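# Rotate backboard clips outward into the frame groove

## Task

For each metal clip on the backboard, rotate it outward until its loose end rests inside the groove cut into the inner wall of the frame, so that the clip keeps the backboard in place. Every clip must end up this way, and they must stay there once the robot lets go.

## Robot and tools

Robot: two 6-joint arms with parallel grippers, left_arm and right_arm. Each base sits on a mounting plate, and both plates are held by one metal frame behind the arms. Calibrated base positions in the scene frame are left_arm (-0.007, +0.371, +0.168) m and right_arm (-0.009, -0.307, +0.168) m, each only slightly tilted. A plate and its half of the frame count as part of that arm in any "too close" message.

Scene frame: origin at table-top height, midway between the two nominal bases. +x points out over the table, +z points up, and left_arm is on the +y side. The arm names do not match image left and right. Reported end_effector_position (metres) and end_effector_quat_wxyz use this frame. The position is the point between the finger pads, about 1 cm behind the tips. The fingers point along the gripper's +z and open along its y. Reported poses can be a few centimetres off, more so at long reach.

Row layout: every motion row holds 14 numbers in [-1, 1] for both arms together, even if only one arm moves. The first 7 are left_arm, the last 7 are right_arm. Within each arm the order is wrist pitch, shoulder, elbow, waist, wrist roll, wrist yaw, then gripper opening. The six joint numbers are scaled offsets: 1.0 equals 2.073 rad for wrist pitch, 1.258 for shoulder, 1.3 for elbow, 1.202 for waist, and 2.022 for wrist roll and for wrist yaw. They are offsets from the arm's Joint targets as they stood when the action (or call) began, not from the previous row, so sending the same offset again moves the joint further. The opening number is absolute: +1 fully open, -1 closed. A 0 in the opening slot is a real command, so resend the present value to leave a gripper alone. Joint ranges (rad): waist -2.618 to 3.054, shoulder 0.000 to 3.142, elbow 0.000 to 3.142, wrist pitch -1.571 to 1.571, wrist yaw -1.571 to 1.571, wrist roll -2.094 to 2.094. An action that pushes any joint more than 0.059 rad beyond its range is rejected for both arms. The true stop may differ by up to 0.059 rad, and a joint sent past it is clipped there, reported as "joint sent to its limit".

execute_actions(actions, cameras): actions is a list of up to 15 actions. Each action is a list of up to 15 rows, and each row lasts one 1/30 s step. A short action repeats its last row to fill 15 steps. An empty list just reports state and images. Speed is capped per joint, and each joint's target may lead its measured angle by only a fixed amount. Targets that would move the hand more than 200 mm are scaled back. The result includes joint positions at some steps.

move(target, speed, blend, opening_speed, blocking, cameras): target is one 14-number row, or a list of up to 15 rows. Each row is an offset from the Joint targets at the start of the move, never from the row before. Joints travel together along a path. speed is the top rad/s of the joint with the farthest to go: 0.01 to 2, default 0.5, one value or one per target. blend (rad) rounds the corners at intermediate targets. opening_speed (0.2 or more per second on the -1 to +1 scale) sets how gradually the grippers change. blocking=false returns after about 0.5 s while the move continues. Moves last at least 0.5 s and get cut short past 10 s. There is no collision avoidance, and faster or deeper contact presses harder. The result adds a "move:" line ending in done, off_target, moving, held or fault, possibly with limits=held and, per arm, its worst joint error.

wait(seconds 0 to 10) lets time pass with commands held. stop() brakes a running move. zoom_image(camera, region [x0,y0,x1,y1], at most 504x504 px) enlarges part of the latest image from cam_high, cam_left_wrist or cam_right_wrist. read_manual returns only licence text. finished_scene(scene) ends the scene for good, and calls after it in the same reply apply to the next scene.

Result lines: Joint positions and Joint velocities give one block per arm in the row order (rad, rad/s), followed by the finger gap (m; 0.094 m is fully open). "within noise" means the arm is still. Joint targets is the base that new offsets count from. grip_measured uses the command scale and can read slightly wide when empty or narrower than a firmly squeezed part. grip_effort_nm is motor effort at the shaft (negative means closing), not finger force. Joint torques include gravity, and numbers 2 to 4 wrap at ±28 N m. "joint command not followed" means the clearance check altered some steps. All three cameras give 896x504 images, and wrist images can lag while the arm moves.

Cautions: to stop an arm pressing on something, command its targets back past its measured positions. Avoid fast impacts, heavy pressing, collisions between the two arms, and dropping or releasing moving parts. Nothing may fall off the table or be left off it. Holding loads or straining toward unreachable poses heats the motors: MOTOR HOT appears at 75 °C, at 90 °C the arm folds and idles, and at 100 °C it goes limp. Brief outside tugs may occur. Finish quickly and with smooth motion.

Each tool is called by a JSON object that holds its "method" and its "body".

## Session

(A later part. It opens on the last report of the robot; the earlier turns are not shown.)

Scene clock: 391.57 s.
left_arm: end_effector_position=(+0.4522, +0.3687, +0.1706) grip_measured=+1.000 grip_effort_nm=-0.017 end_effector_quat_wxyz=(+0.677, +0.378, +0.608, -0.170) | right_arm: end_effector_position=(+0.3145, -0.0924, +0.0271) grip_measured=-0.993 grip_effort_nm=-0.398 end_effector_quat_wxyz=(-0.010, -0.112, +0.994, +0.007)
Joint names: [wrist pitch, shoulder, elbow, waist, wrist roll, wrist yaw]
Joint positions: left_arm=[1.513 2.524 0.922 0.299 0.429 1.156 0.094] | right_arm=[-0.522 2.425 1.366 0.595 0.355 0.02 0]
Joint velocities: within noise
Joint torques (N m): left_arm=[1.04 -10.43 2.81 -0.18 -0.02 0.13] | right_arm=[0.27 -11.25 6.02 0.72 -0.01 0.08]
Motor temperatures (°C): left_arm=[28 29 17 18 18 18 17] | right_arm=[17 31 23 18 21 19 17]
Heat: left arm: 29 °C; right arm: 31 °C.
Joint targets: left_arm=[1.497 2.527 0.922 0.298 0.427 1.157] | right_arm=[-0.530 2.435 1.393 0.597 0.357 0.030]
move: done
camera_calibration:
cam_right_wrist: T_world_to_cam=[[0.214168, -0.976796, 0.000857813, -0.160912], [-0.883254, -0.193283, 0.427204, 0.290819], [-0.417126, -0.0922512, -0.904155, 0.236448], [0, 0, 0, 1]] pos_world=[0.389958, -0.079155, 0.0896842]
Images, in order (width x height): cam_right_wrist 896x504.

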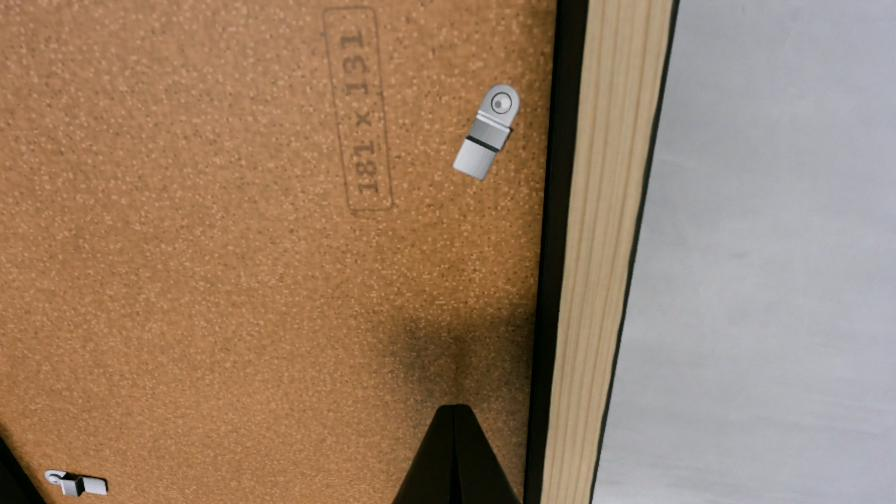

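{"method": "move", "body": {"target": [[0,0,0,0,0,0,1,0,-0.0318,-0.0162,0.005,0,0,-1],[0,0,0,0,0,0,1,0.0338,-0.0477,-0.0646,0.0092,0,0,-1]], "speed": 0.1, "cameras": ["cam_right_wrist"]}}

Scene clock: 401.00 s.
left_arm: end_effector_position=(+0.4522, +0.3687, +0.1706) grip_measured=+1.000 grip_effort_nm=-0.032 end_effector_quat_wxyz=(+0.677, +0.378, +0.608, -0.170) | right_arm: end_effector_position=(+0.3093, -0.0939, +0.0230) grip_measured=-0.993 grip_effort_nm=-0.398 end_effector_quat_wxyz=(-0.003, -0.113, +0.993, +0.010)
Joint names: [wrist pitch, shoulder, elbow, waist, wrist roll, wrist yaw]
Joint positions: left_arm=[1.513 2.524 0.922 0.299 0.429 1.156 0.094] | right_arm=[-0.472 2.415 1.319 0.599 0.355 0.02 0]
Joint velocities: within noise
Joint torques (N m): left_arm=[1.05 -10.35 2.85 -0.28 -0.01 0.09] | right_arm=[0.48 -15.77 3.23 1.43 -0.01 0.08]
Motor temperatures (°C): left_arm=[28 29 17 18 18 18 17] | right_arm=[17 29 23 18 21 19 17]
Heat: left arm: 29 °C; right arm: 29 °C.
Joint targets: left_arm=[1.497 2.527 0.922 0.298 0.427 1.157] | right_arm=[-0.460 2.375 1.309 0.608 0.357 0.030]
move: off_target (right_arm); right_arm: the shoulder is farthest, 0.040 rad from its target
camera_calibration:
cam_right_wrist: T_world_to_cam=[[0.217373, -0.97608, -0.00407136, -0.162033], [-0.887501, -0.199379, 0.415439, 0.288662], [-0.406314, -0.086692, -0.909612, 0.227799], [0, 0, 0, 1]] pos_world=[0.383967, -0.0808556, 0.0866272]
Images, in order (width x height): cam_right_wrist 896x504.

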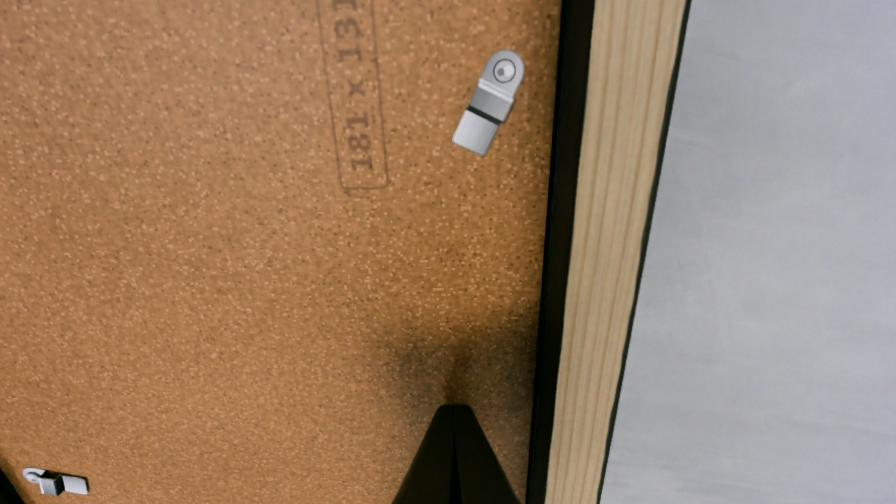

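{"method": "move", "body": {"target": [0,0,0,0,0,0,1,0.0145,-0.0195,-0.0438,0.0054,0,0,-1], "speed": 0.06, "cameras": ["cam_right_wrist"]}}

Scene clock: 409.07 s.
left_arm: end_effector_position=(+0.4522, +0.3687, +0.1706) grip_measured=+1.000 grip_effort_nm=-0.027 end_effector_quat_wxyz=(+0.677, +0.378, +0.608, -0.170) | right_arm: end_effector_position=(+0.2988, -0.0983, +0.0228) grip_measured=-0.993 grip_effort_nm=-0.398 end_effector_quat_wxyz=(-0.004, -0.116, +0.993, +0.009)
Joint names: [wrist pitch, shoulder, elbow, waist, wrist roll, wrist yaw]
Joint positions: left_arm=[1.513 2.524 0.922 0.299 0.429 1.156 0.094] | right_arm=[-0.442 2.389 1.262 0.605 0.355 0.02 0]
Joint velocities: within noise
Joint torques (N m): left_arm=[1.04 -10.25 2.81 -0.21 -0.03 0.1] | right_arm=[0.49 -15.42 3.15 1.48 0 0.07]
Motor temperatures (°C): left_arm=[28 29 17 18 18 18 17] | right_arm=[17 29 23 18 21 19 17]
Heat: left arm: 29 °C; right arm: 29 °C.
Joint targets: left_arm=[1.497 2.527 0.922 0.298 0.427 1.157] | right_arm=[-0.430 2.351 1.252 0.615 0.357 0.030]
move: off_target (right_arm); right_arm: the shoulder is farthest, 0.039 rad from its target
camera_calibration:
cam_right_wrist: T_world_to_cam=[[0.223033, -0.974805, -0.00334414, -0.165603], [-0.885614, -0.204058, 0.417191, 0.277443], [-0.407363, -0.0900858, -0.908813, 0.22291], [0, 0, 0, 1]] pos_world=[0.373448, -0.0847356, 0.0862827]
Images, in order (width x height): cam_right_wrist 896x504.

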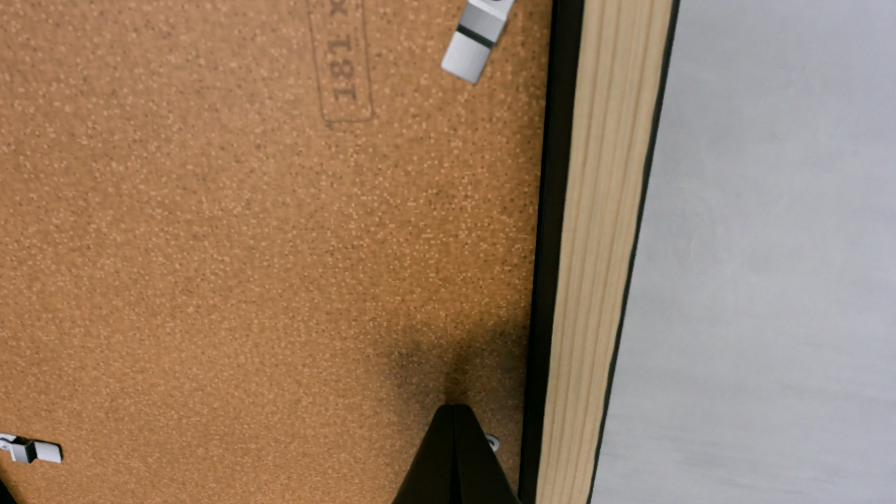

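{"method": "move", "body": {"target": [0,0,0,0,0,0,1,-0.0178,-0.0596,-0.0469,0.0366,0.0272,0,-1], "speed": 0.15, "cameras": ["cam_right_wrist"]}}

Scene clock: 419.10 s.
left_arm: end_effector_position=(+0.4522, +0.3687, +0.1706) grip_measured=+1.000 grip_effort_nm=-0.032 end_effector_quat_wxyz=(+0.677, +0.378, +0.608, -0.170) | right_arm: end_effector_position=(+0.2806, -0.0909, +0.0411) grip_measured=-0.993 grip_effort_nm=-0.403 end_effector_quat_wxyz=(-0.003, -0.115, +0.993, +0.010)
Joint names: [wrist pitch, shoulder, elbow, waist, wrist roll, wrist yaw]
Joint positions: left_arm=[1.513 2.524 0.922 0.299 0.429 1.156 0.094] | right_arm=[-0.458 2.31 1.201 0.652 0.404 0.02 0]
Joint velocities: within noise
Joint torques (N m): left_arm=[1.05 -10.45 2.76 -0.4 -0.01 0.11] | right_arm=[0.29 -14.57 3.21 1.16 0.04 0.08]
Motor temperatures (°C): left_arm=[28 30 17 18 18 18 17] | right_arm=[17 31 22 18 21 19 17]
Heat: left arm: 30 °C; right arm: 31 °C.
Joint targets: left_arm=[1.497 2.527 0.922 0.298 0.427 1.157] | right_arm=[-0.467 2.276 1.191 0.659 0.412 0.030]
move: done
camera_calibration:
cam_right_wrist: T_world_to_cam=[[0.220324, -0.975416, -0.00465414, -0.153498], [-0.887223, -0.202381, 0.41458, 0.255981], [-0.40533, -0.0872125, -0.910001, 0.232527], [0, 0, 0, 1]] pos_world=[0.355182, -0.0776393, 0.104761]
Images, in order (width x height): cam_right_wrist 896x504.

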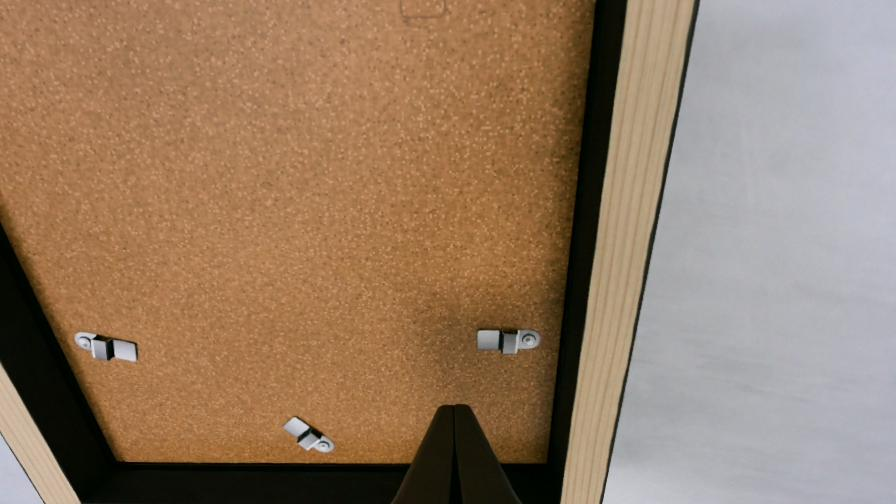

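{"method": "zoom_image", "body": {"camera": "cam_right_wrist", "region": [440, 300, 580, 380]}}

{"method": "zoom_image", "body": {"camera": "cam_right_wrist", "region": [260, 390, 380, 490]}}

Scaled by 3.600.

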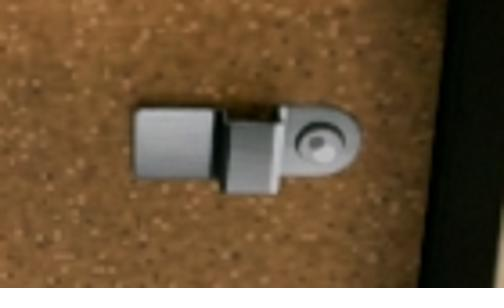

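Scaled by 4.200.

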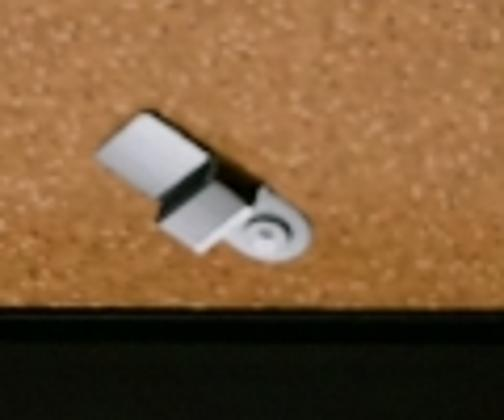

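{"method": "move", "body": {"target": [[0,0,0,0,0,0,1,-0.0265,0.1264,0.1554,-0.0624,-0.0346,0,-1],[0,0,0,0,0,0,1,-0.0265,0.0946,0.1392,-0.0624,-0.0346,0,-1],[0,0,0,0,0,0,1,0.0077,0.0769,0.08,-0.0624,-0.0346,0,-1]], "speed": [0.25,0.15,0.1], "cameras": ["cam_right_wrist"]}}

Scene clock: 458.60 s.
left_arm: end_effector_position=(+0.4522, +0.3687, +0.1706) grip_measured=+1.000 grip_effort_nm=-0.032 end_effector_quat_wxyz=(+0.677, +0.378, +0.608, -0.170) | right_arm: end_effector_position=(+0.3088, -0.0992, +0.0216) grip_measured=-0.993 grip_effort_nm=-0.403 end_effector_quat_wxyz=(-0.004, -0.111, +0.994, +0.009)
Joint names: [wrist pitch, shoulder, elbow, waist, wrist roll, wrist yaw]
Joint positions: left_arm=[1.513 2.524 0.922 0.299 0.429 1.156 0.094] | right_arm=[-0.463 2.411 1.305 0.588 0.349 0.02 0]
Joint velocities: within noise
Joint torques (N m): left_arm=[1.07 -10.3 2.8 -0.32 0.03 0.11] | right_arm=[0.48 -15.72 3.25 0.12 -0.11 0.07]
Motor temperatures (°C): left_arm=[28 30 17 18 18 18 17] | right_arm=[17 33 22 18 21 19 18]
Heat: left arm: 30 °C; right arm: 33 °C.
Joint targets: left_arm=[1.497 2.527 0.922 0.298 0.427 1.157] | right_arm=[-0.451 2.373 1.295 0.583 0.342 0.030]
move: off_target (right_arm); right_arm: the shoulder is farthest, 0.039 rad from its target
camera_calibration:
cam_right_wrist: T_world_to_cam=[[0.211873, -0.977292, -0.00312859, -0.16555], [-0.887696, -0.193786, 0.417663, 0.288317], [-0.408785, -0.0857144, -0.908597, 0.226654], [0, 0, 0, 1]] pos_world=[0.383667, -0.0864917, 0.0849996]
Images, in order (width x height): cam_right_wrist 896x504.

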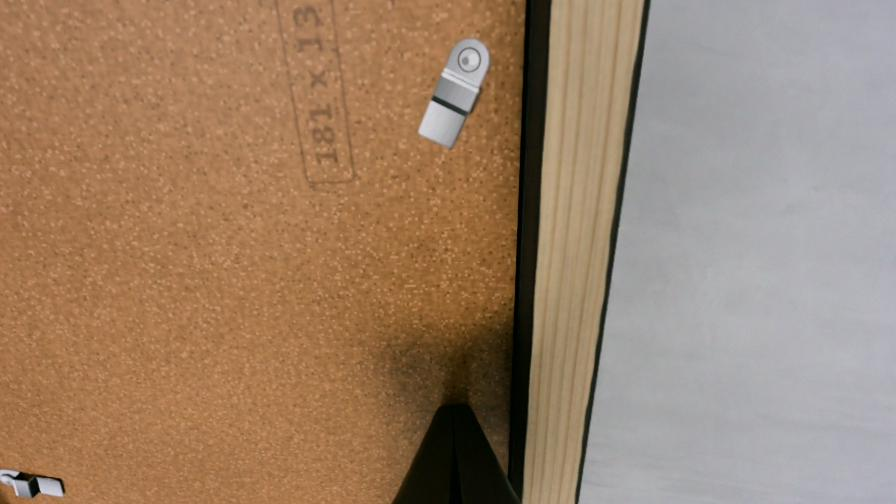

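{"method": "move", "body": {"target": [0,0,0,0,0,0,1,0.0121,-0.0143,-0.0346,0.022,0.0119,0,-1], "speed": 0.06, "cameras": ["cam_right_wrist"]}}

{"method": "zoom_image", "body": {"camera": "cam_right_wrist", "region": [380, 330, 580, 504]}}

Scene clock: 465.17 s.
left_arm: end_effector_position=(+0.4522, +0.3687, +0.1706) grip_measured=+1.000 grip_effort_nm=-0.022 end_effector_quat_wxyz=(+0.677, +0.378, +0.608, -0.170) | right_arm: end_effector_position=(+0.3002, -0.0991, +0.0220) grip_measured=-0.993 grip_effort_nm=-0.398 end_effector_quat_wxyz=(-0.002, -0.112, +0.994, +0.010)
Joint names: [wrist pitch, shoulder, elbow, waist, wrist roll, wrist yaw]
Joint positions: left_arm=[1.513 2.524 0.922 0.299 0.429 1.156 0.094] | right_arm=[-0.436 2.391 1.261 0.601 0.359 0.02 0]
Joint velocities: within noise
Joint torques (N m): left_arm=[1.05 -10.36 2.8 -0.35 0.02 0.12] | right_arm=[0.49 -15.28 3.07 1.4 0.04 0.08]
Motor temperatures (°C): left_arm=[28 30 17 18 18 18 17] | right_arm=[17 33 22 18 21 19 18]
Heat: left arm: 30 °C; right arm: 33 °C.
Joint targets: left_arm=[1.497 2.527 0.922 0.298 0.427 1.157] | right_arm=[-0.426 2.355 1.250 0.610 0.366 0.030]
move: off_target (right_arm); right_arm: the shoulder is farthest, 0.036 rad from its target
camera_calibration:
cam_right_wrist: T_world_to_cam=[[0.215455, -0.976506, -0.00391752, -0.164645], [-0.888591, -0.197718, 0.413901, 0.280526], [-0.404951, -0.0856958, -0.910314, 0.222406], [0, 0, 0, 1]] pos_world=[0.37481, -0.0862527, 0.0857047]
Images, in order (width x height): cam_right_wrist 896x504.

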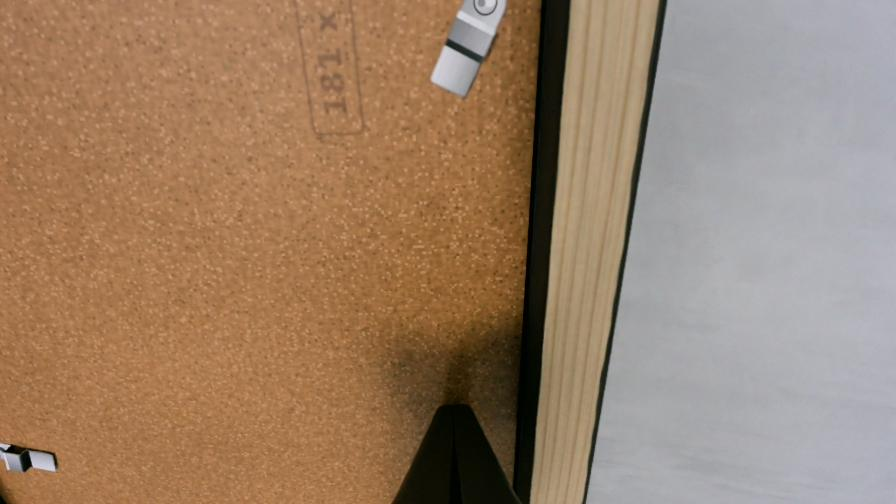

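Scaled by 2.520.

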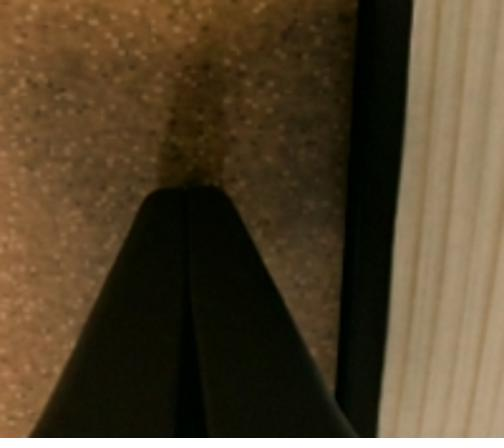

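{"method": "move", "body": {"target": [0,0,0,0,0,0,1,-0.0198,-0.0628,-0.0454,0.0408,0.0227,0,-1], "speed": 0.15, "cameras": ["cam_right_wrist"]}}

Scene clock: 469.43 s.
left_arm: end_effector_position=(+0.4522, +0.3687, +0.1706) grip_measured=+1.000 grip_effort_nm=-0.022 end_effector_quat_wxyz=(+0.677, +0.378, +0.608, -0.170) | right_arm: end_effector_position=(+0.2809, -0.0906, +0.0414) grip_measured=-0.993 grip_effort_nm=-0.403 end_effector_quat_wxyz=(-0.002, -0.115, +0.993, +0.010)
Joint names: [wrist pitch, shoulder, elbow, waist, wrist roll, wrist yaw]
Joint positions: left_arm=[1.513 2.524 0.922 0.299 0.429 1.156 0.094] | right_arm=[-0.458 2.31 1.202 0.653 0.404 0.021 0]
Joint velocities: within noise
Joint torques (N m): left_arm=[1.04 -10.25 2.73 -0.25 0.01 0.12] | right_arm=[0.32 -14.58 3.14 1.14 0.05 0.07]
Motor temperatures (°C): left_arm=[28 30 17 18 18 18 17] | right_arm=[17 32 22 18 21 19 18]
Heat: left arm: 30 °C; right arm: 32 °C.
Joint targets: left_arm=[1.497 2.527 0.922 0.298 0.427 1.157] | right_arm=[-0.467 2.275 1.191 0.659 0.412 0.030]
move: done
camera_calibration:
cam_right_wrist: T_world_to_cam=[[0.221024, -0.97526, -0.004076, -0.153473], [-0.887752, -0.202918, 0.413184, 0.256368], [-0.403789, -0.0877049, -0.910638, 0.232468], [0, 0, 0, 1]] pos_world=[0.35538, -0.0772661, 0.105142]
Images, in order (width x height): cam_right_wrist 896x504.

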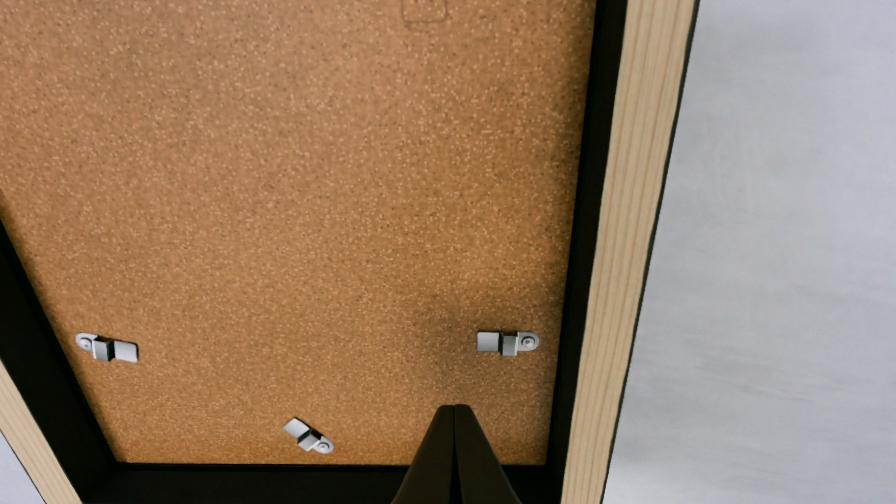

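{"method": "move", "body": {"target": [0,0,0,0,0,0,1,0.0371,0.0847,0,0,0,0,-1], "speed": 0.15, "cameras": ["cam_right_wrist"]}}

{"method": "zoom_image", "body": {"camera": "cam_right_wrist", "region": [400, 250, 600, 450]}}

Scene clock: 501.20 s.
left_arm: end_effector_position=(+0.4522, +0.3687, +0.1706) grip_measured=+1.000 grip_effort_nm=-0.027 end_effector_quat_wxyz=(+0.677, +0.378, +0.608, -0.170) | right_arm: end_effector_position=(+0.2792, -0.0908, +0.0207) grip_measured=-0.993 grip_effort_nm=-0.403 end_effector_quat_wxyz=(-0.004, -0.115, +0.993, +0.009)
Joint names: [wrist pitch, shoulder, elbow, waist, wrist roll, wrist yaw]
Joint positions: left_arm=[1.513 2.524 0.922 0.299 0.429 1.156 0.094] | right_arm=[-0.402 2.371 1.202 0.653 0.406 0.021 0]
Joint velocities: within noise
Joint torques (N m): left_arm=[1.05 -10.25 2.81 -0.31 -0.01 0.1] | right_arm=[0.51 -10.32 2.96 1.17 0.03 0.08]
Motor temperatures (°C): left_arm=[28 30 17 18 18 18 17] | right_arm=[17 34 22 18 21 19 18]
Heat: left arm: 30 °C; right arm: 34 °C.
Joint targets: left_arm=[1.497 2.527 0.922 0.298 0.427 1.157] | right_arm=[-0.390 2.382 1.191 0.659 0.412 0.030]
move: done
camera_calibration:
cam_right_wrist: T_world_to_cam=[[0.220074, -0.975481, -0.00223367, -0.153227], [-0.88641, -0.200934, 0.417017, 0.263015], [-0.407241, -0.0897947, -0.908896, 0.213657], [0, 0, 0, 1]] pos_world=[0.35387, -0.0774358, 0.0841682]
Images, in order (width x height): cam_right_wrist 896x504.

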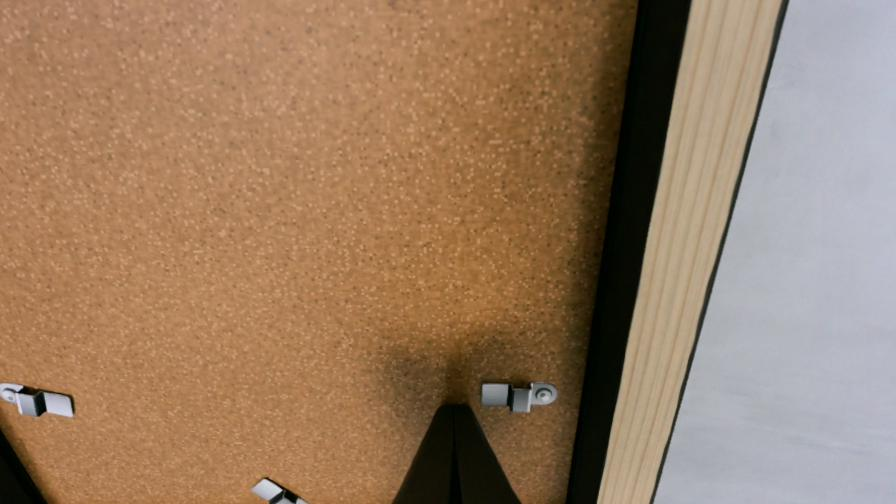

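Scaled by 2.520.

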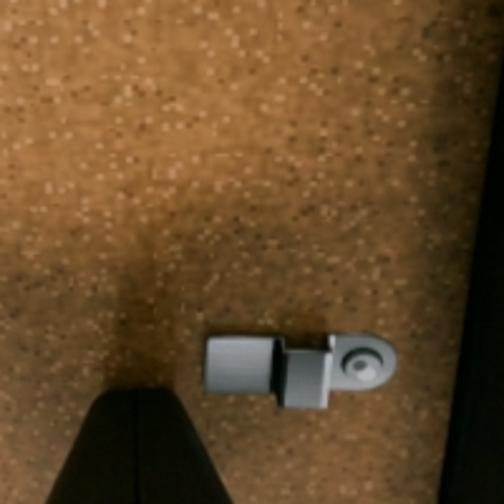

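{"method": "move", "body": {"target": [0,0,0,0,0,0,1,0.004,0.008,0,0,0,0,-1], "speed": 0.15, "cameras": ["cam_right_wrist"]}}

{"method": "zoom_image", "body": {"camera": "cam_right_wrist", "region": [400, 250, 600, 450]}}

Scene clock: 518.93 s.
left_arm: end_effector_position=(+0.4522, +0.3687, +0.1706) grip_measured=+1.000 grip_effort_nm=-0.027 end_effector_quat_wxyz=(+0.677, +0.378, +0.608, -0.170) | right_arm: end_effector_position=(+0.2800, -0.0902, +0.0202) grip_measured=-0.993 grip_effort_nm=-0.398 end_effector_quat_wxyz=(-0.002, -0.115, +0.993, +0.010)
Joint names: [wrist pitch, shoulder, elbow, waist, wrist roll, wrist yaw]
Joint positions: left_arm=[1.513 2.524 0.922 0.299 0.429 1.156 0.094] | right_arm=[-0.396 2.372 1.202 0.653 0.406 0.021 0]
Joint velocities: within noise
Joint torques (N m): left_arm=[1.04 -10.15 2.82 -0.25 0 0.11] | right_arm=[0.53 -9.57 2.95 1.16 0.02 0.07]
Motor temperatures (°C): left_arm=[28 31 17 18 18 18 17] | right_arm=[17 31 22 18 21 19 18]
Heat: left arm: 31 °C; right arm: 31 °C.
Joint targets: left_arm=[1.497 2.527 0.922 0.298 0.427 1.157] | right_arm=[-0.382 2.392 1.191 0.659 0.412 0.030]
move: done
camera_calibration:
cam_right_wrist: T_world_to_cam=[[0.219907, -0.975512, -0.00407357, -0.152681], [-0.887974, -0.201899, 0.413205, 0.264575], [-0.403909, -0.0872496, -0.910629, 0.212939], [0, 0, 0, 1]] pos_world=[0.35452, -0.0769461, 0.0839631]
Images, in order (width x height): cam_right_wrist 896x504.

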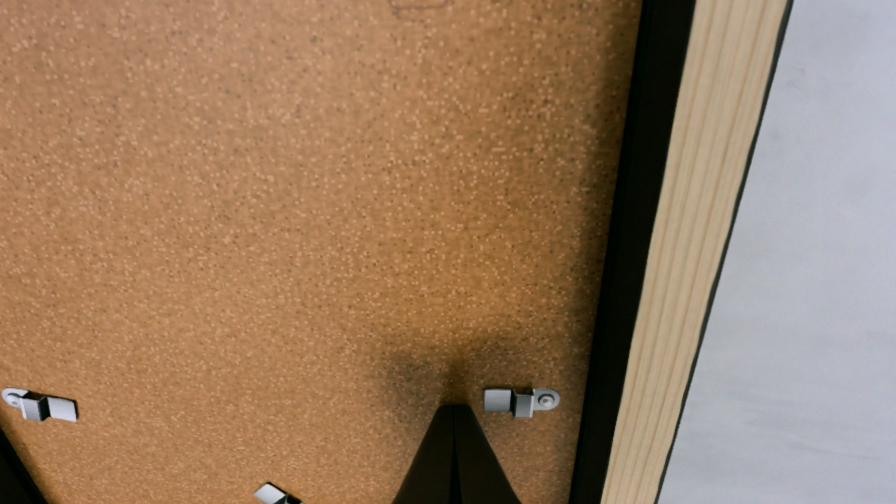

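Scaled by 2.520.

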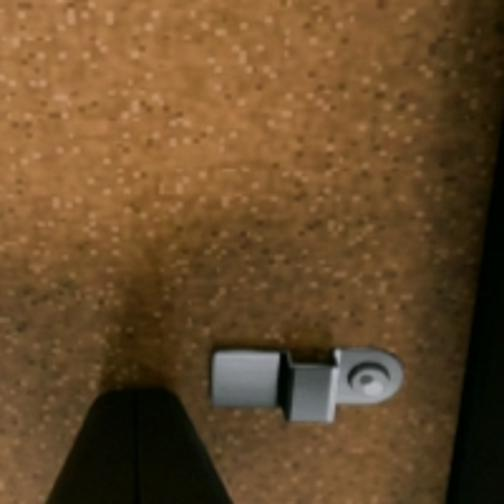

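{"method": "move", "body": {"target": [0,0,0,0,0,0,1,0,0.016,0,0,0,0,-1], "speed": 0.15, "cameras": ["cam_right_wrist"]}}

{"method": "zoom_image", "body": {"camera": "cam_right_wrist", "region": [400, 250, 600, 450]}}

Scene clock: 524.63 s.
left_arm: end_effector_position=(+0.4522, +0.3687, +0.1706) grip_measured=+1.000 grip_effort_nm=-0.037 end_effector_quat_wxyz=(+0.677, +0.378, +0.608, -0.170) | right_arm: end_effector_position=(+0.2796, -0.0904, +0.0195) grip_measured=-0.993 grip_effort_nm=-0.393 end_effector_quat_wxyz=(-0.003, -0.115, +0.993, +0.009)
Joint names: [wrist pitch, shoulder, elbow, waist, wrist roll, wrist yaw]
Joint positions: left_arm=[1.513 2.524 0.922 0.299 0.429 1.156 0.094] | right_arm=[-0.396 2.374 1.202 0.653 0.406 0.021 0]
Joint velocities: within noise
Joint torques (N m): left_arm=[1.08 -10.36 2.74 -0.29 -0.01 0.13] | right_arm=[0.53 -7.87 2.91 1.11 0.03 0.07]
Motor temperatures (°C): left_arm=[28 31 17 18 18 18 17] | right_arm=[17 30 22 18 21 19 18]
Heat: left arm: 31 °C; right arm: 30 °C.
Joint targets: left_arm=[1.497 2.527 0.922 0.298 0.427 1.157] | right_arm=[-0.382 2.412 1.191 0.659 0.412 0.030]
move: off_target (right_arm); right_arm: the shoulder is farthest, 0.038 rad from its target
camera_calibration:
cam_right_wrist: T_world_to_cam=[[0.219976, -0.9755, -0.00330686, -0.152898], [-0.887324, -0.201499, 0.414794, 0.264233], [-0.405298, -0.0883106, -0.909909, 0.212429], [0, 0, 0, 1]] pos_world=[0.354191, -0.0771497, 0.0831828]
Images, in order (width x height): cam_right_wrist 896x504.

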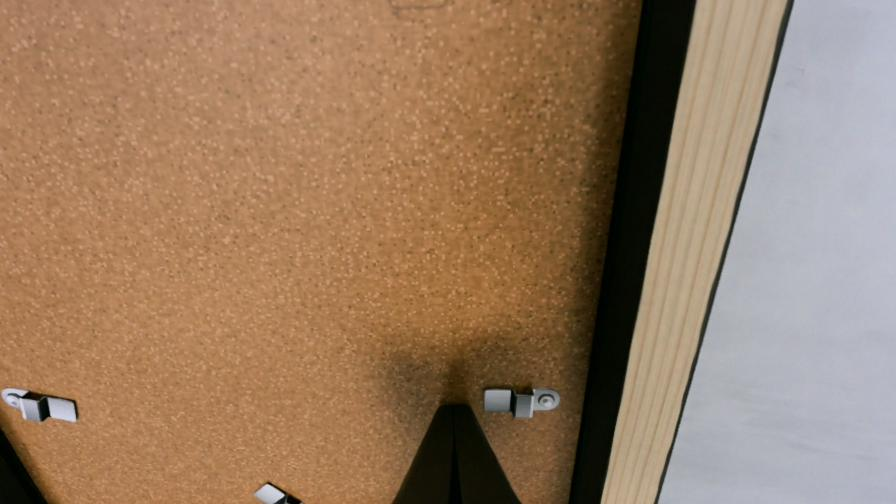

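Scaled by 2.520.

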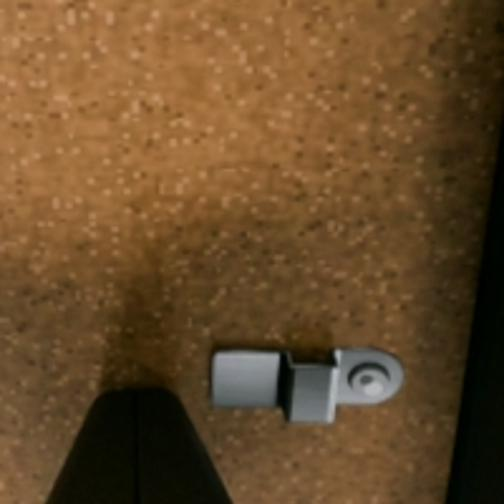

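{"method": "move", "body": {"target": [[0,0,0,0,0,0,1,-0.0087,-0.0811,0,0,0,0,-1],[0,0,0,0,0,0,1,-0.0212,-0.1021,-0.0277,-0.0333,-0.0178,0,-1],[0,0,0,0,0,0,1,0.0053,-0.0302,-0.0277,-0.0333,-0.0178,0,-1]], "speed": [0.2,0.15,0.1], "cameras": ["cam_right_wrist"]}}

{"method": "zoom_image", "body": {"camera": "cam_right_wrist", "region": [400, 250, 600, 450]}}

Scene clock: 555.77 s.
left_arm: end_effector_position=(+0.4522, +0.3687, +0.1706) grip_measured=+1.000 grip_effort_nm=-0.022 end_effector_quat_wxyz=(+0.677, +0.378, +0.608, -0.170) | right_arm: end_effector_position=(+0.2781, -0.1052, +0.0199) grip_measured=-0.993 grip_effort_nm=-0.403 end_effector_quat_wxyz=(-0.007, -0.111, +0.994, +0.007)
Joint names: [wrist pitch, shoulder, elbow, waist, wrist roll, wrist yaw]
Joint positions: left_arm=[1.513 2.524 0.922 0.299 0.429 1.156 0.094] | right_arm=[-0.386 2.355 1.164 0.622 0.383 0.021 0]
Joint velocities: within noise
Joint torques (N m): left_arm=[1.02 -10.28 2.67 -0.36 0.01 0.09] | right_arm=[0.53 -9.33 2.93 0.28 -0.11 0.07]
Motor temperatures (°C): left_arm=[28 31 17 18 18 18 17] | right_arm=[17 27 22 18 21 19 18]
Heat: left arm: 31 °C; right arm: 27 °C.
Joint targets: left_arm=[1.497 2.527 0.922 0.298 0.427 1.157] | right_arm=[-0.371 2.374 1.155 0.619 0.376 0.030]
move: done
camera_calibration:
cam_right_wrist: T_world_to_cam=[[0.211778, -0.977317, 0.00090932, -0.16494], [-0.88566, -0.191522, 0.422997, 0.260134], [-0.413228, -0.0903866, -0.906131, 0.212754], [0, 0, 0, 1]] pos_world=[0.353236, -0.0921474, 0.0828973]
Images, in order (width x height): cam_right_wrist 896x504.

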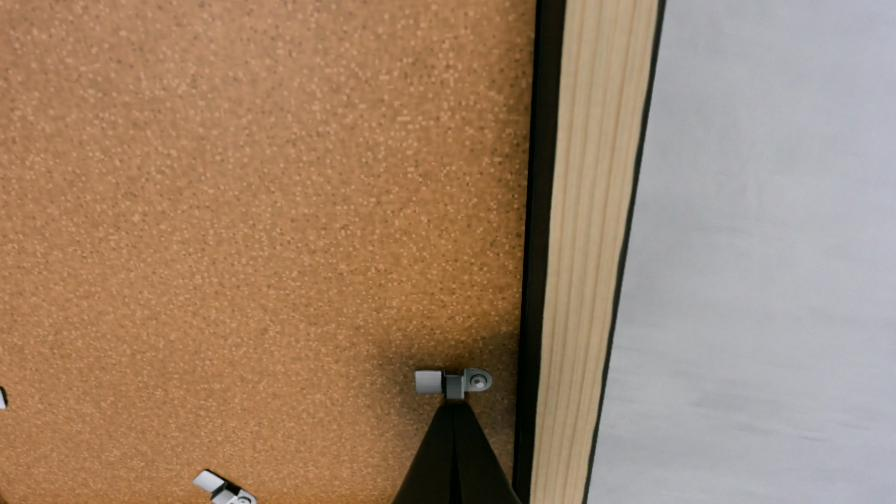

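Scaled by 2.520.

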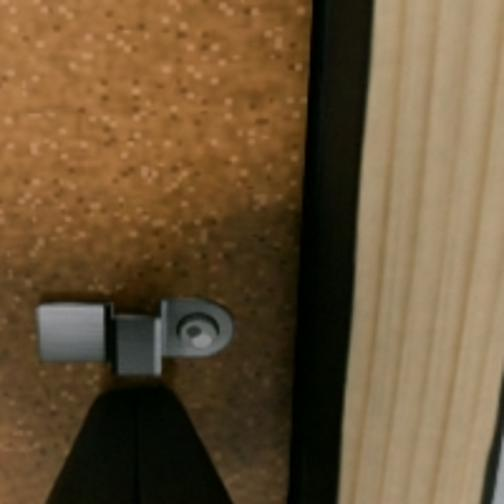

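{"method": "move", "body": {"target": [[0,0,0,0,0,0,1,-0.0068,0,0.0208,0.0141,0,0,-1],[0,0,0,0,0,0,1,-0.0203,0.0111,0.0531,0.0141,0,0,-1]], "speed": [0.1,0.06], "cameras": ["cam_right_wrist"]}}

{"method": "zoom_image", "body": {"camera": "cam_right_wrist", "region": [400, 250, 600, 450]}}

Scene clock: 567.17 s.
left_arm: end_effector_position=(+0.4522, +0.3687, +0.1706) grip_measured=+1.000 grip_effort_nm=-0.032 end_effector_quat_wxyz=(+0.677, +0.378, +0.608, -0.170) | right_arm: end_effector_position=(+0.2799, -0.1024, +0.0203) grip_measured=-0.993 grip_effort_nm=-0.403 end_effector_quat_wxyz=(-0.014, -0.113, +0.993, +0.002)
Joint names: [wrist pitch, shoulder, elbow, waist, wrist roll, wrist yaw]
Joint positions: left_arm=[1.513 2.524 0.922 0.299 0.429 1.156 0.094] | right_arm=[-0.423 2.37 1.2 0.626 0.383 0.023 0]
Joint velocities: within noise
Joint torques (N m): left_arm=[1.06 -10.37 2.69 -0.49 0.03 0.1] | right_arm=[0.43 -9.59 5.42 1.48 -0.11 0.06]
Motor temperatures (°C): left_arm=[28 31 17 18 18 18 17] | right_arm=[17 28 22 18 21 19 18]
Heat: left arm: 31 °C; right arm: 28 °C.
Joint targets: left_arm=[1.497 2.527 0.922 0.298 0.427 1.157] | right_arm=[-0.413 2.388 1.224 0.636 0.376 0.030]
move: done
camera_calibration:
cam_right_wrist: T_world_to_cam=[[0.216954, -0.976143, 0.00870568, -0.164059], [-0.879543, -0.1916, 0.435537, 0.260187], [-0.423479, -0.102149, -0.900129, 0.215658], [0, 0, 0, 1]] pos_world=[0.355766, -0.0882645, 0.0822269]
Images, in order (width x height): cam_right_wrist 896x504.

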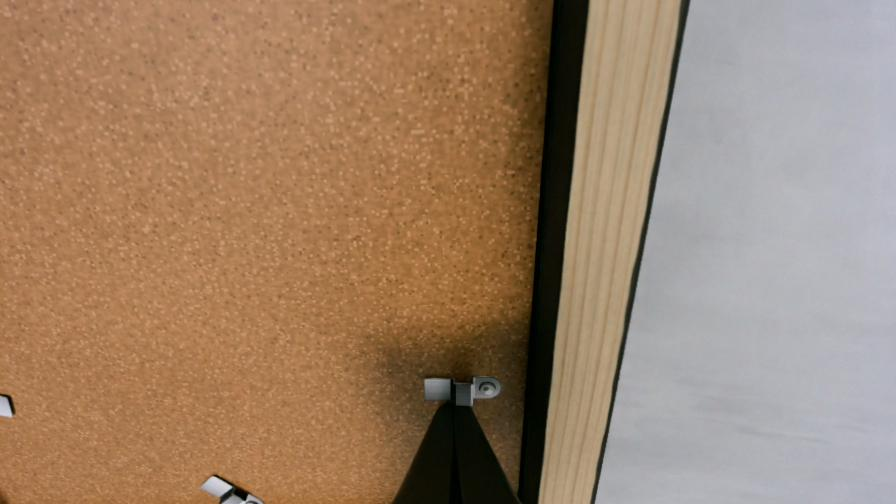

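Scaled by 2.520.

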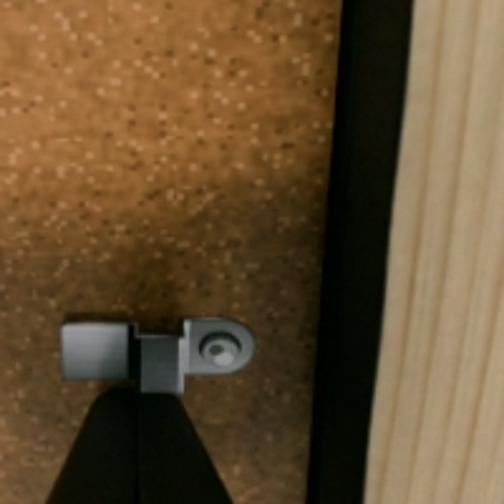

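{"method": "move", "body": {"target": [0,0,0,0,0,0,1,-0.0066,0.0099,0.02,0,0,0,-1], "speed": 0.06, "cameras": ["cam_right_wrist"]}}

{"method": "zoom_image", "body": {"camera": "cam_right_wrist", "region": [400, 250, 600, 450]}}

Scene clock: 574.37 s.
left_arm: end_effector_position=(+0.4522, +0.3687, +0.1706) grip_measured=+1.000 grip_effort_nm=-0.027 end_effector_quat_wxyz=(+0.677, +0.378, +0.608, -0.170) | right_arm: end_effector_position=(+0.2802, -0.1022, +0.0204) grip_measured=-0.993 grip_effort_nm=-0.398 end_effector_quat_wxyz=(-0.021, -0.113, +0.993, -0.002)
Joint names: [wrist pitch, shoulder, elbow, waist, wrist roll, wrist yaw]
Joint positions: left_arm=[1.513 2.524 0.922 0.299 0.429 1.156 0.094] | right_arm=[-0.453 2.381 1.224 0.626 0.383 0.023 0]
Joint velocities: within noise
Joint torques (N m): left_arm=[1.05 -10.25 2.76 -0.31 0.03 0.11] | right_arm=[0.57 -9.59 5.57 1.44 -0.11 0.05]
Motor temperatures (°C): left_arm=[28 31 17 18 18 18 17] | right_arm=[17 28 22 18 21 19 18]
Heat: left arm: 31 °C; right arm: 28 °C.
Joint targets: left_arm=[1.497 2.527 0.922 0.298 0.427 1.157] | right_arm=[-0.427 2.401 1.250 0.636 0.376 0.030]
move: done
camera_calibration:
cam_right_wrist: T_world_to_cam=[[0.217792, -0.975876, 0.0152313, -0.164289], [-0.873188, -0.187855, 0.449726, 0.258717], [-0.436016, -0.111246, -0.893037, 0.218287], [0, 0, 0, 1]] pos_world=[0.356866, -0.087441, 0.0810891]
Images, in order (width x height): cam_right_wrist 896x504.

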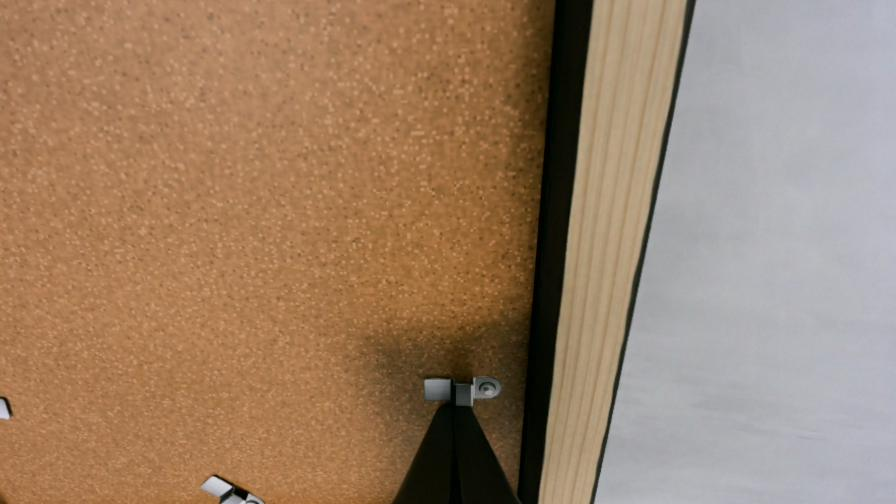

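Scaled by 2.520.

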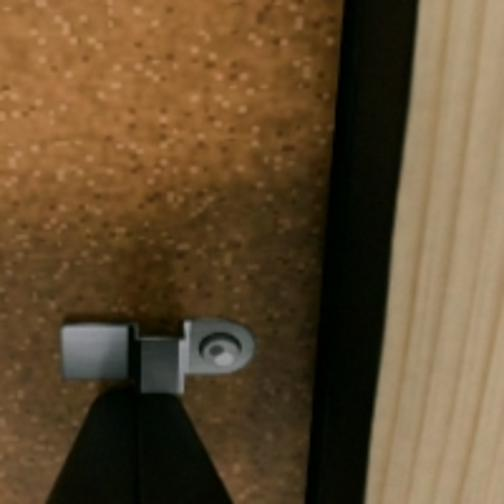

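{"method": "move", "body": {"target": [0,0,0,0,0,0,1,0.025,-0.005,0,0,0,0,-1], "speed": 0.06, "cameras": ["cam_right_wrist"]}}

{"method": "zoom_image", "body": {"camera": "cam_right_wrist", "region": [400, 250, 600, 450]}}

Scene clock: 613.20 s.
left_arm: end_effector_position=(+0.4522, +0.3687, +0.1706) grip_measured=+1.000 grip_effort_nm=-0.027 end_effector_quat_wxyz=(+0.677, +0.378, +0.608, -0.170) | right_arm: end_effector_position=(+0.2849, -0.0988, +0.0202) grip_measured=-0.993 grip_effort_nm=-0.398 end_effector_quat_wxyz=(-0.011, -0.113, +0.994, +0.004)
Joint names: [wrist pitch, shoulder, elbow, waist, wrist roll, wrist yaw]
Joint positions: left_arm=[1.513 2.524 0.922 0.299 0.429 1.156 0.094] | right_arm=[-0.431 2.381 1.224 0.626 0.383 0.023 0]
Joint velocities: within noise
Joint torques (N m): left_arm=[1.07 -10.32 2.84 -0.35 0 0.1] | right_arm=[0.92 -10.22 5.64 1.43 -0.11 0.05]
Motor temperatures (°C): left_arm=[28 31 17 18 18 18 17] | right_arm=[17 27 23 18 21 19 18]
Heat: left arm: 31 °C; right arm: 27 °C.
Joint targets: left_arm=[1.497 2.527 0.922 0.298 0.427 1.157] | right_arm=[-0.375 2.394 1.250 0.636 0.376 0.030]
move: off_target (right_arm); right_arm: the wrist pitch is farthest, 0.056 rad from its target
camera_calibration:
cam_right_wrist: T_world_to_cam=[[0.216695, -0.976218, 0.0065274, -0.161609], [-0.881618, -0.192816, 0.43078, 0.265892], [-0.419276, -0.0991025, -0.902433, 0.217206], [0, 0, 0, 1]] pos_world=[0.360504, -0.0849714, 0.0825277]
Images, in order (width x height): cam_right_wrist 896x504.

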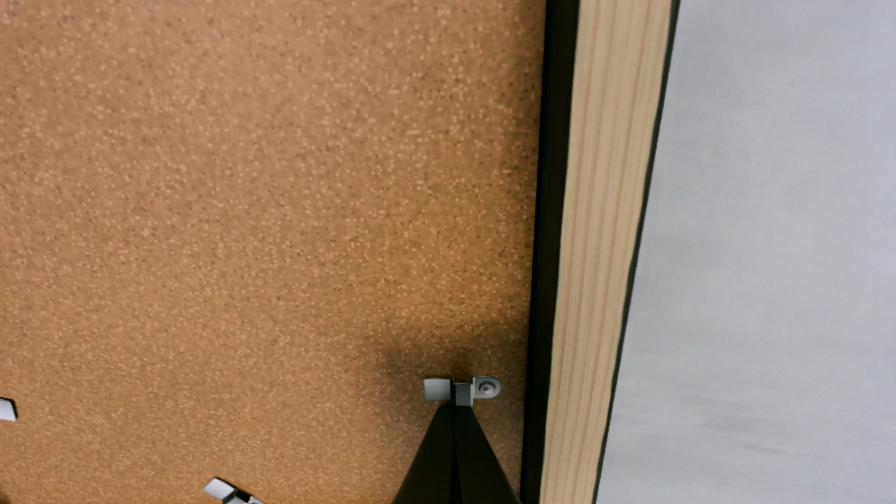

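Scaled by 2.520.

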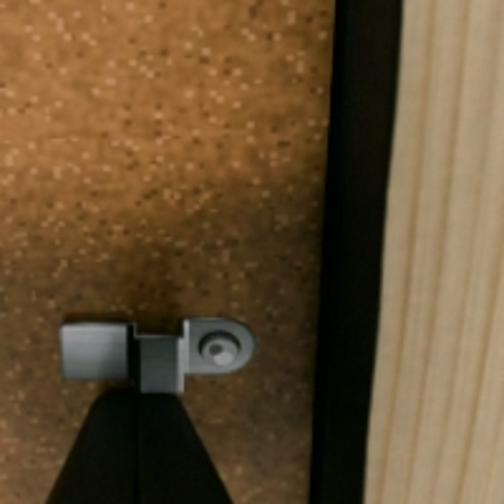

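{"method": "move", "body": {"target": [0,0,0,0,0,0,1,-0.0458,-0.0986,0,0,0,0,-1], "speed": 0.2}}

{"method": "zoom_image", "body": {"camera": "cam_high", "region": [410, 205, 520, 305]}}

Scene clock: 644.90 s.
left_arm: end_effector_position=(+0.4522, +0.3687, +0.1706) grip_measured=+1.000 grip_effort_nm=-0.027 end_effector_quat_wxyz=(+0.677, +0.378, +0.608, -0.170) | right_arm: end_effector_position=(+0.2981, -0.0911, +0.0489) grip_measured=-0.993 grip_effort_nm=-0.398 end_effector_quat_wxyz=(+0.013, -0.112, +0.993, +0.017)
Joint names: [wrist pitch, shoulder, elbow, waist, wrist roll, wrist yaw]
Joint positions: left_arm=[1.513 2.524 0.922 0.299 0.429 1.156 0.094] | right_arm=[-0.461 2.301 1.23 0.626 0.383 0.023 0]
Joint velocities: within noise
Joint torques (N m): left_arm=[1.08 -10.3 2.89 -0.28 0.02 0.13] | right_arm=[0.36 -14.27 5.55 1.44 -0.11 0.05]
Motor temperatures (°C): left_arm=[29 32 17 18 18 18 17] | right_arm=[18 28 23 18 21 19 18]
Heat: left arm: 32 °C; right arm: 28 °C.
Joint targets: left_arm=[1.497 2.527 0.922 0.298 0.427 1.157] | right_arm=[-0.470 2.270 1.250 0.636 0.377 0.030]
move: done
camera_calibration:
cam_left_wrist: T_world_to_cam=[[-0.667674, -0.670347, -0.323801, 0.609479], [-0.102385, 0.513502, -0.851959, 0.0411492], [0.73738, -0.535678, -0.411485, 0.0184095], [0, 0, 0, 1]] pos_world=[0.397571, 0.397294, 0.239982]
cam_right_wrist: T_world_to_cam=[[0.214709, -0.976567, -0.0147379, -0.155446], [-0.90065, -0.20381, 0.383786, 0.273588], [-0.377797, -0.0691287, -0.923304, 0.240822], [0, 0, 0, 1]] pos_world=[0.370764, -0.0793953, 0.115062]

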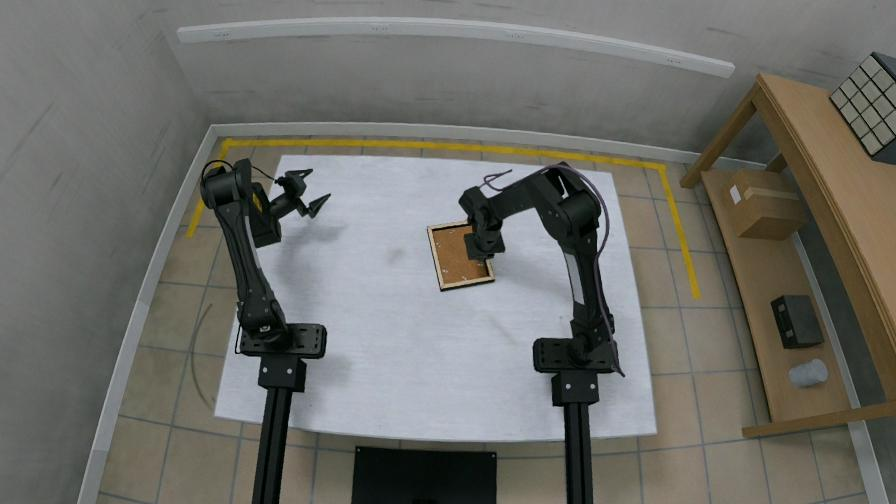

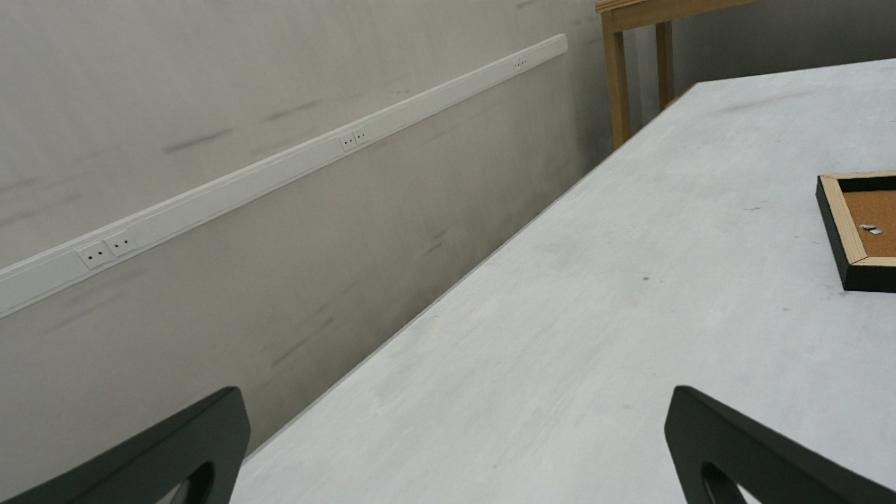

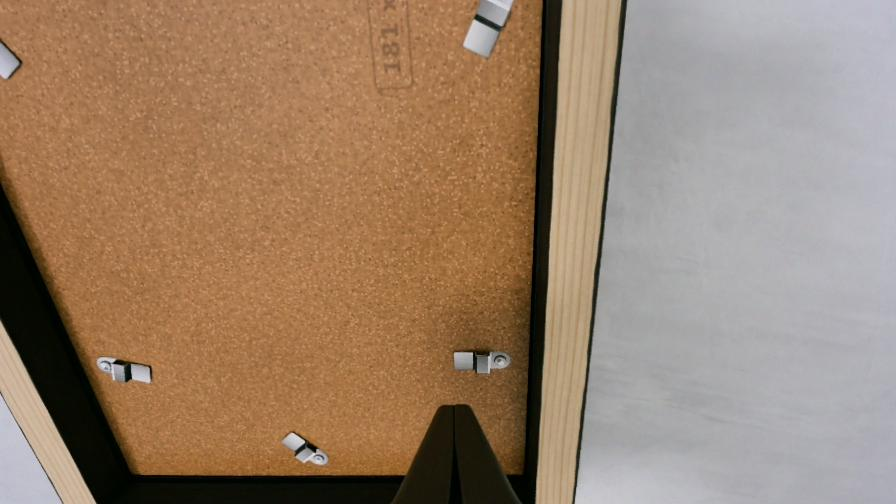

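Scaled by 4.582.

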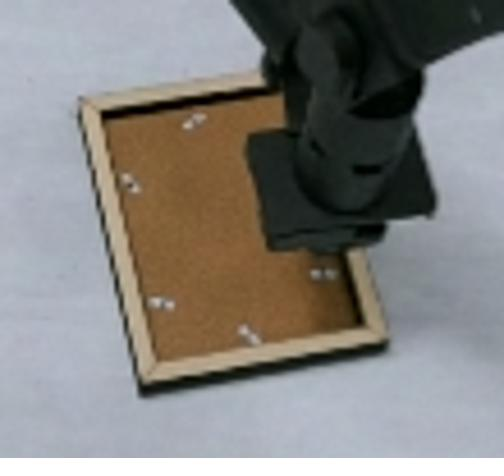

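{"method": "move", "body": {"target": [-1,-0.1804,0.5754,0,-0.7305,-0.5722,1,-0.0458,-0.06,0,-0.32,0,0,-1], "speed": 1.0, "cameras": ["cam_high"]}}

Scene clock: 663.53 s.
left_arm: end_effector_position=(+0.4737, +0.5465, +0.1226) grip_measured=+1.000 grip_effort_nm=-0.027 end_effector_quat_wxyz=(+0.138, -0.637, +0.756, -0.070) | right_arm: end_effector_position=(+0.3467, -0.2205, +0.0673) grip_measured=-0.993 grip_effort_nm=-0.398 end_effector_quat_wxyz=(-0.003, +0.072, +0.997, +0.007)
Joint names: [wrist pitch, shoulder, elbow, waist, wrist roll, wrist yaw]
Joint positions: left_arm=[-0.559 2.327 1.655 0.299 -1.043 0.016 0.094] | right_arm=[-0.556 2.232 1.23 0.255 0.383 0.023 0]
Joint velocities: within noise
Joint torques (N m): left_arm=[0.36 -15.38 8.03 -0.25 -0.04 -0.11] | right_arm=[0.28 -14.65 5.71 0.16 -0.11 0.05]
Motor temperatures (°C): left_arm=[28 33 17 18 18 18 17] | right_arm=[17 29 23 18 21 19 18]
Heat: left arm: 33 °C; right arm: 29 °C.
Joint targets: left_arm=[-0.576 2.300 1.669 0.298 -1.050 0.000] | right_arm=[-0.565 2.195 1.250 0.252 0.376 0.030]
move: off_target (right_arm); right_arm: the shoulder is farthest, 0.037 rad from its target
Images, in order (width x height): cam_high 896x504.

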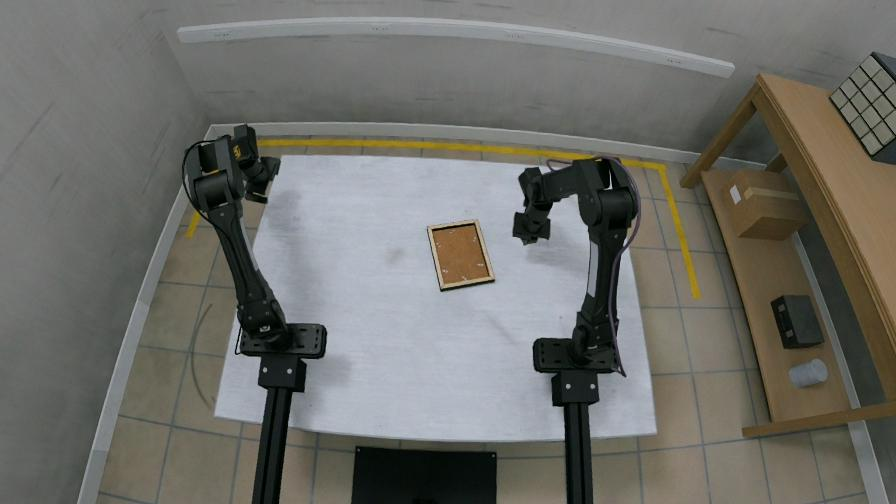

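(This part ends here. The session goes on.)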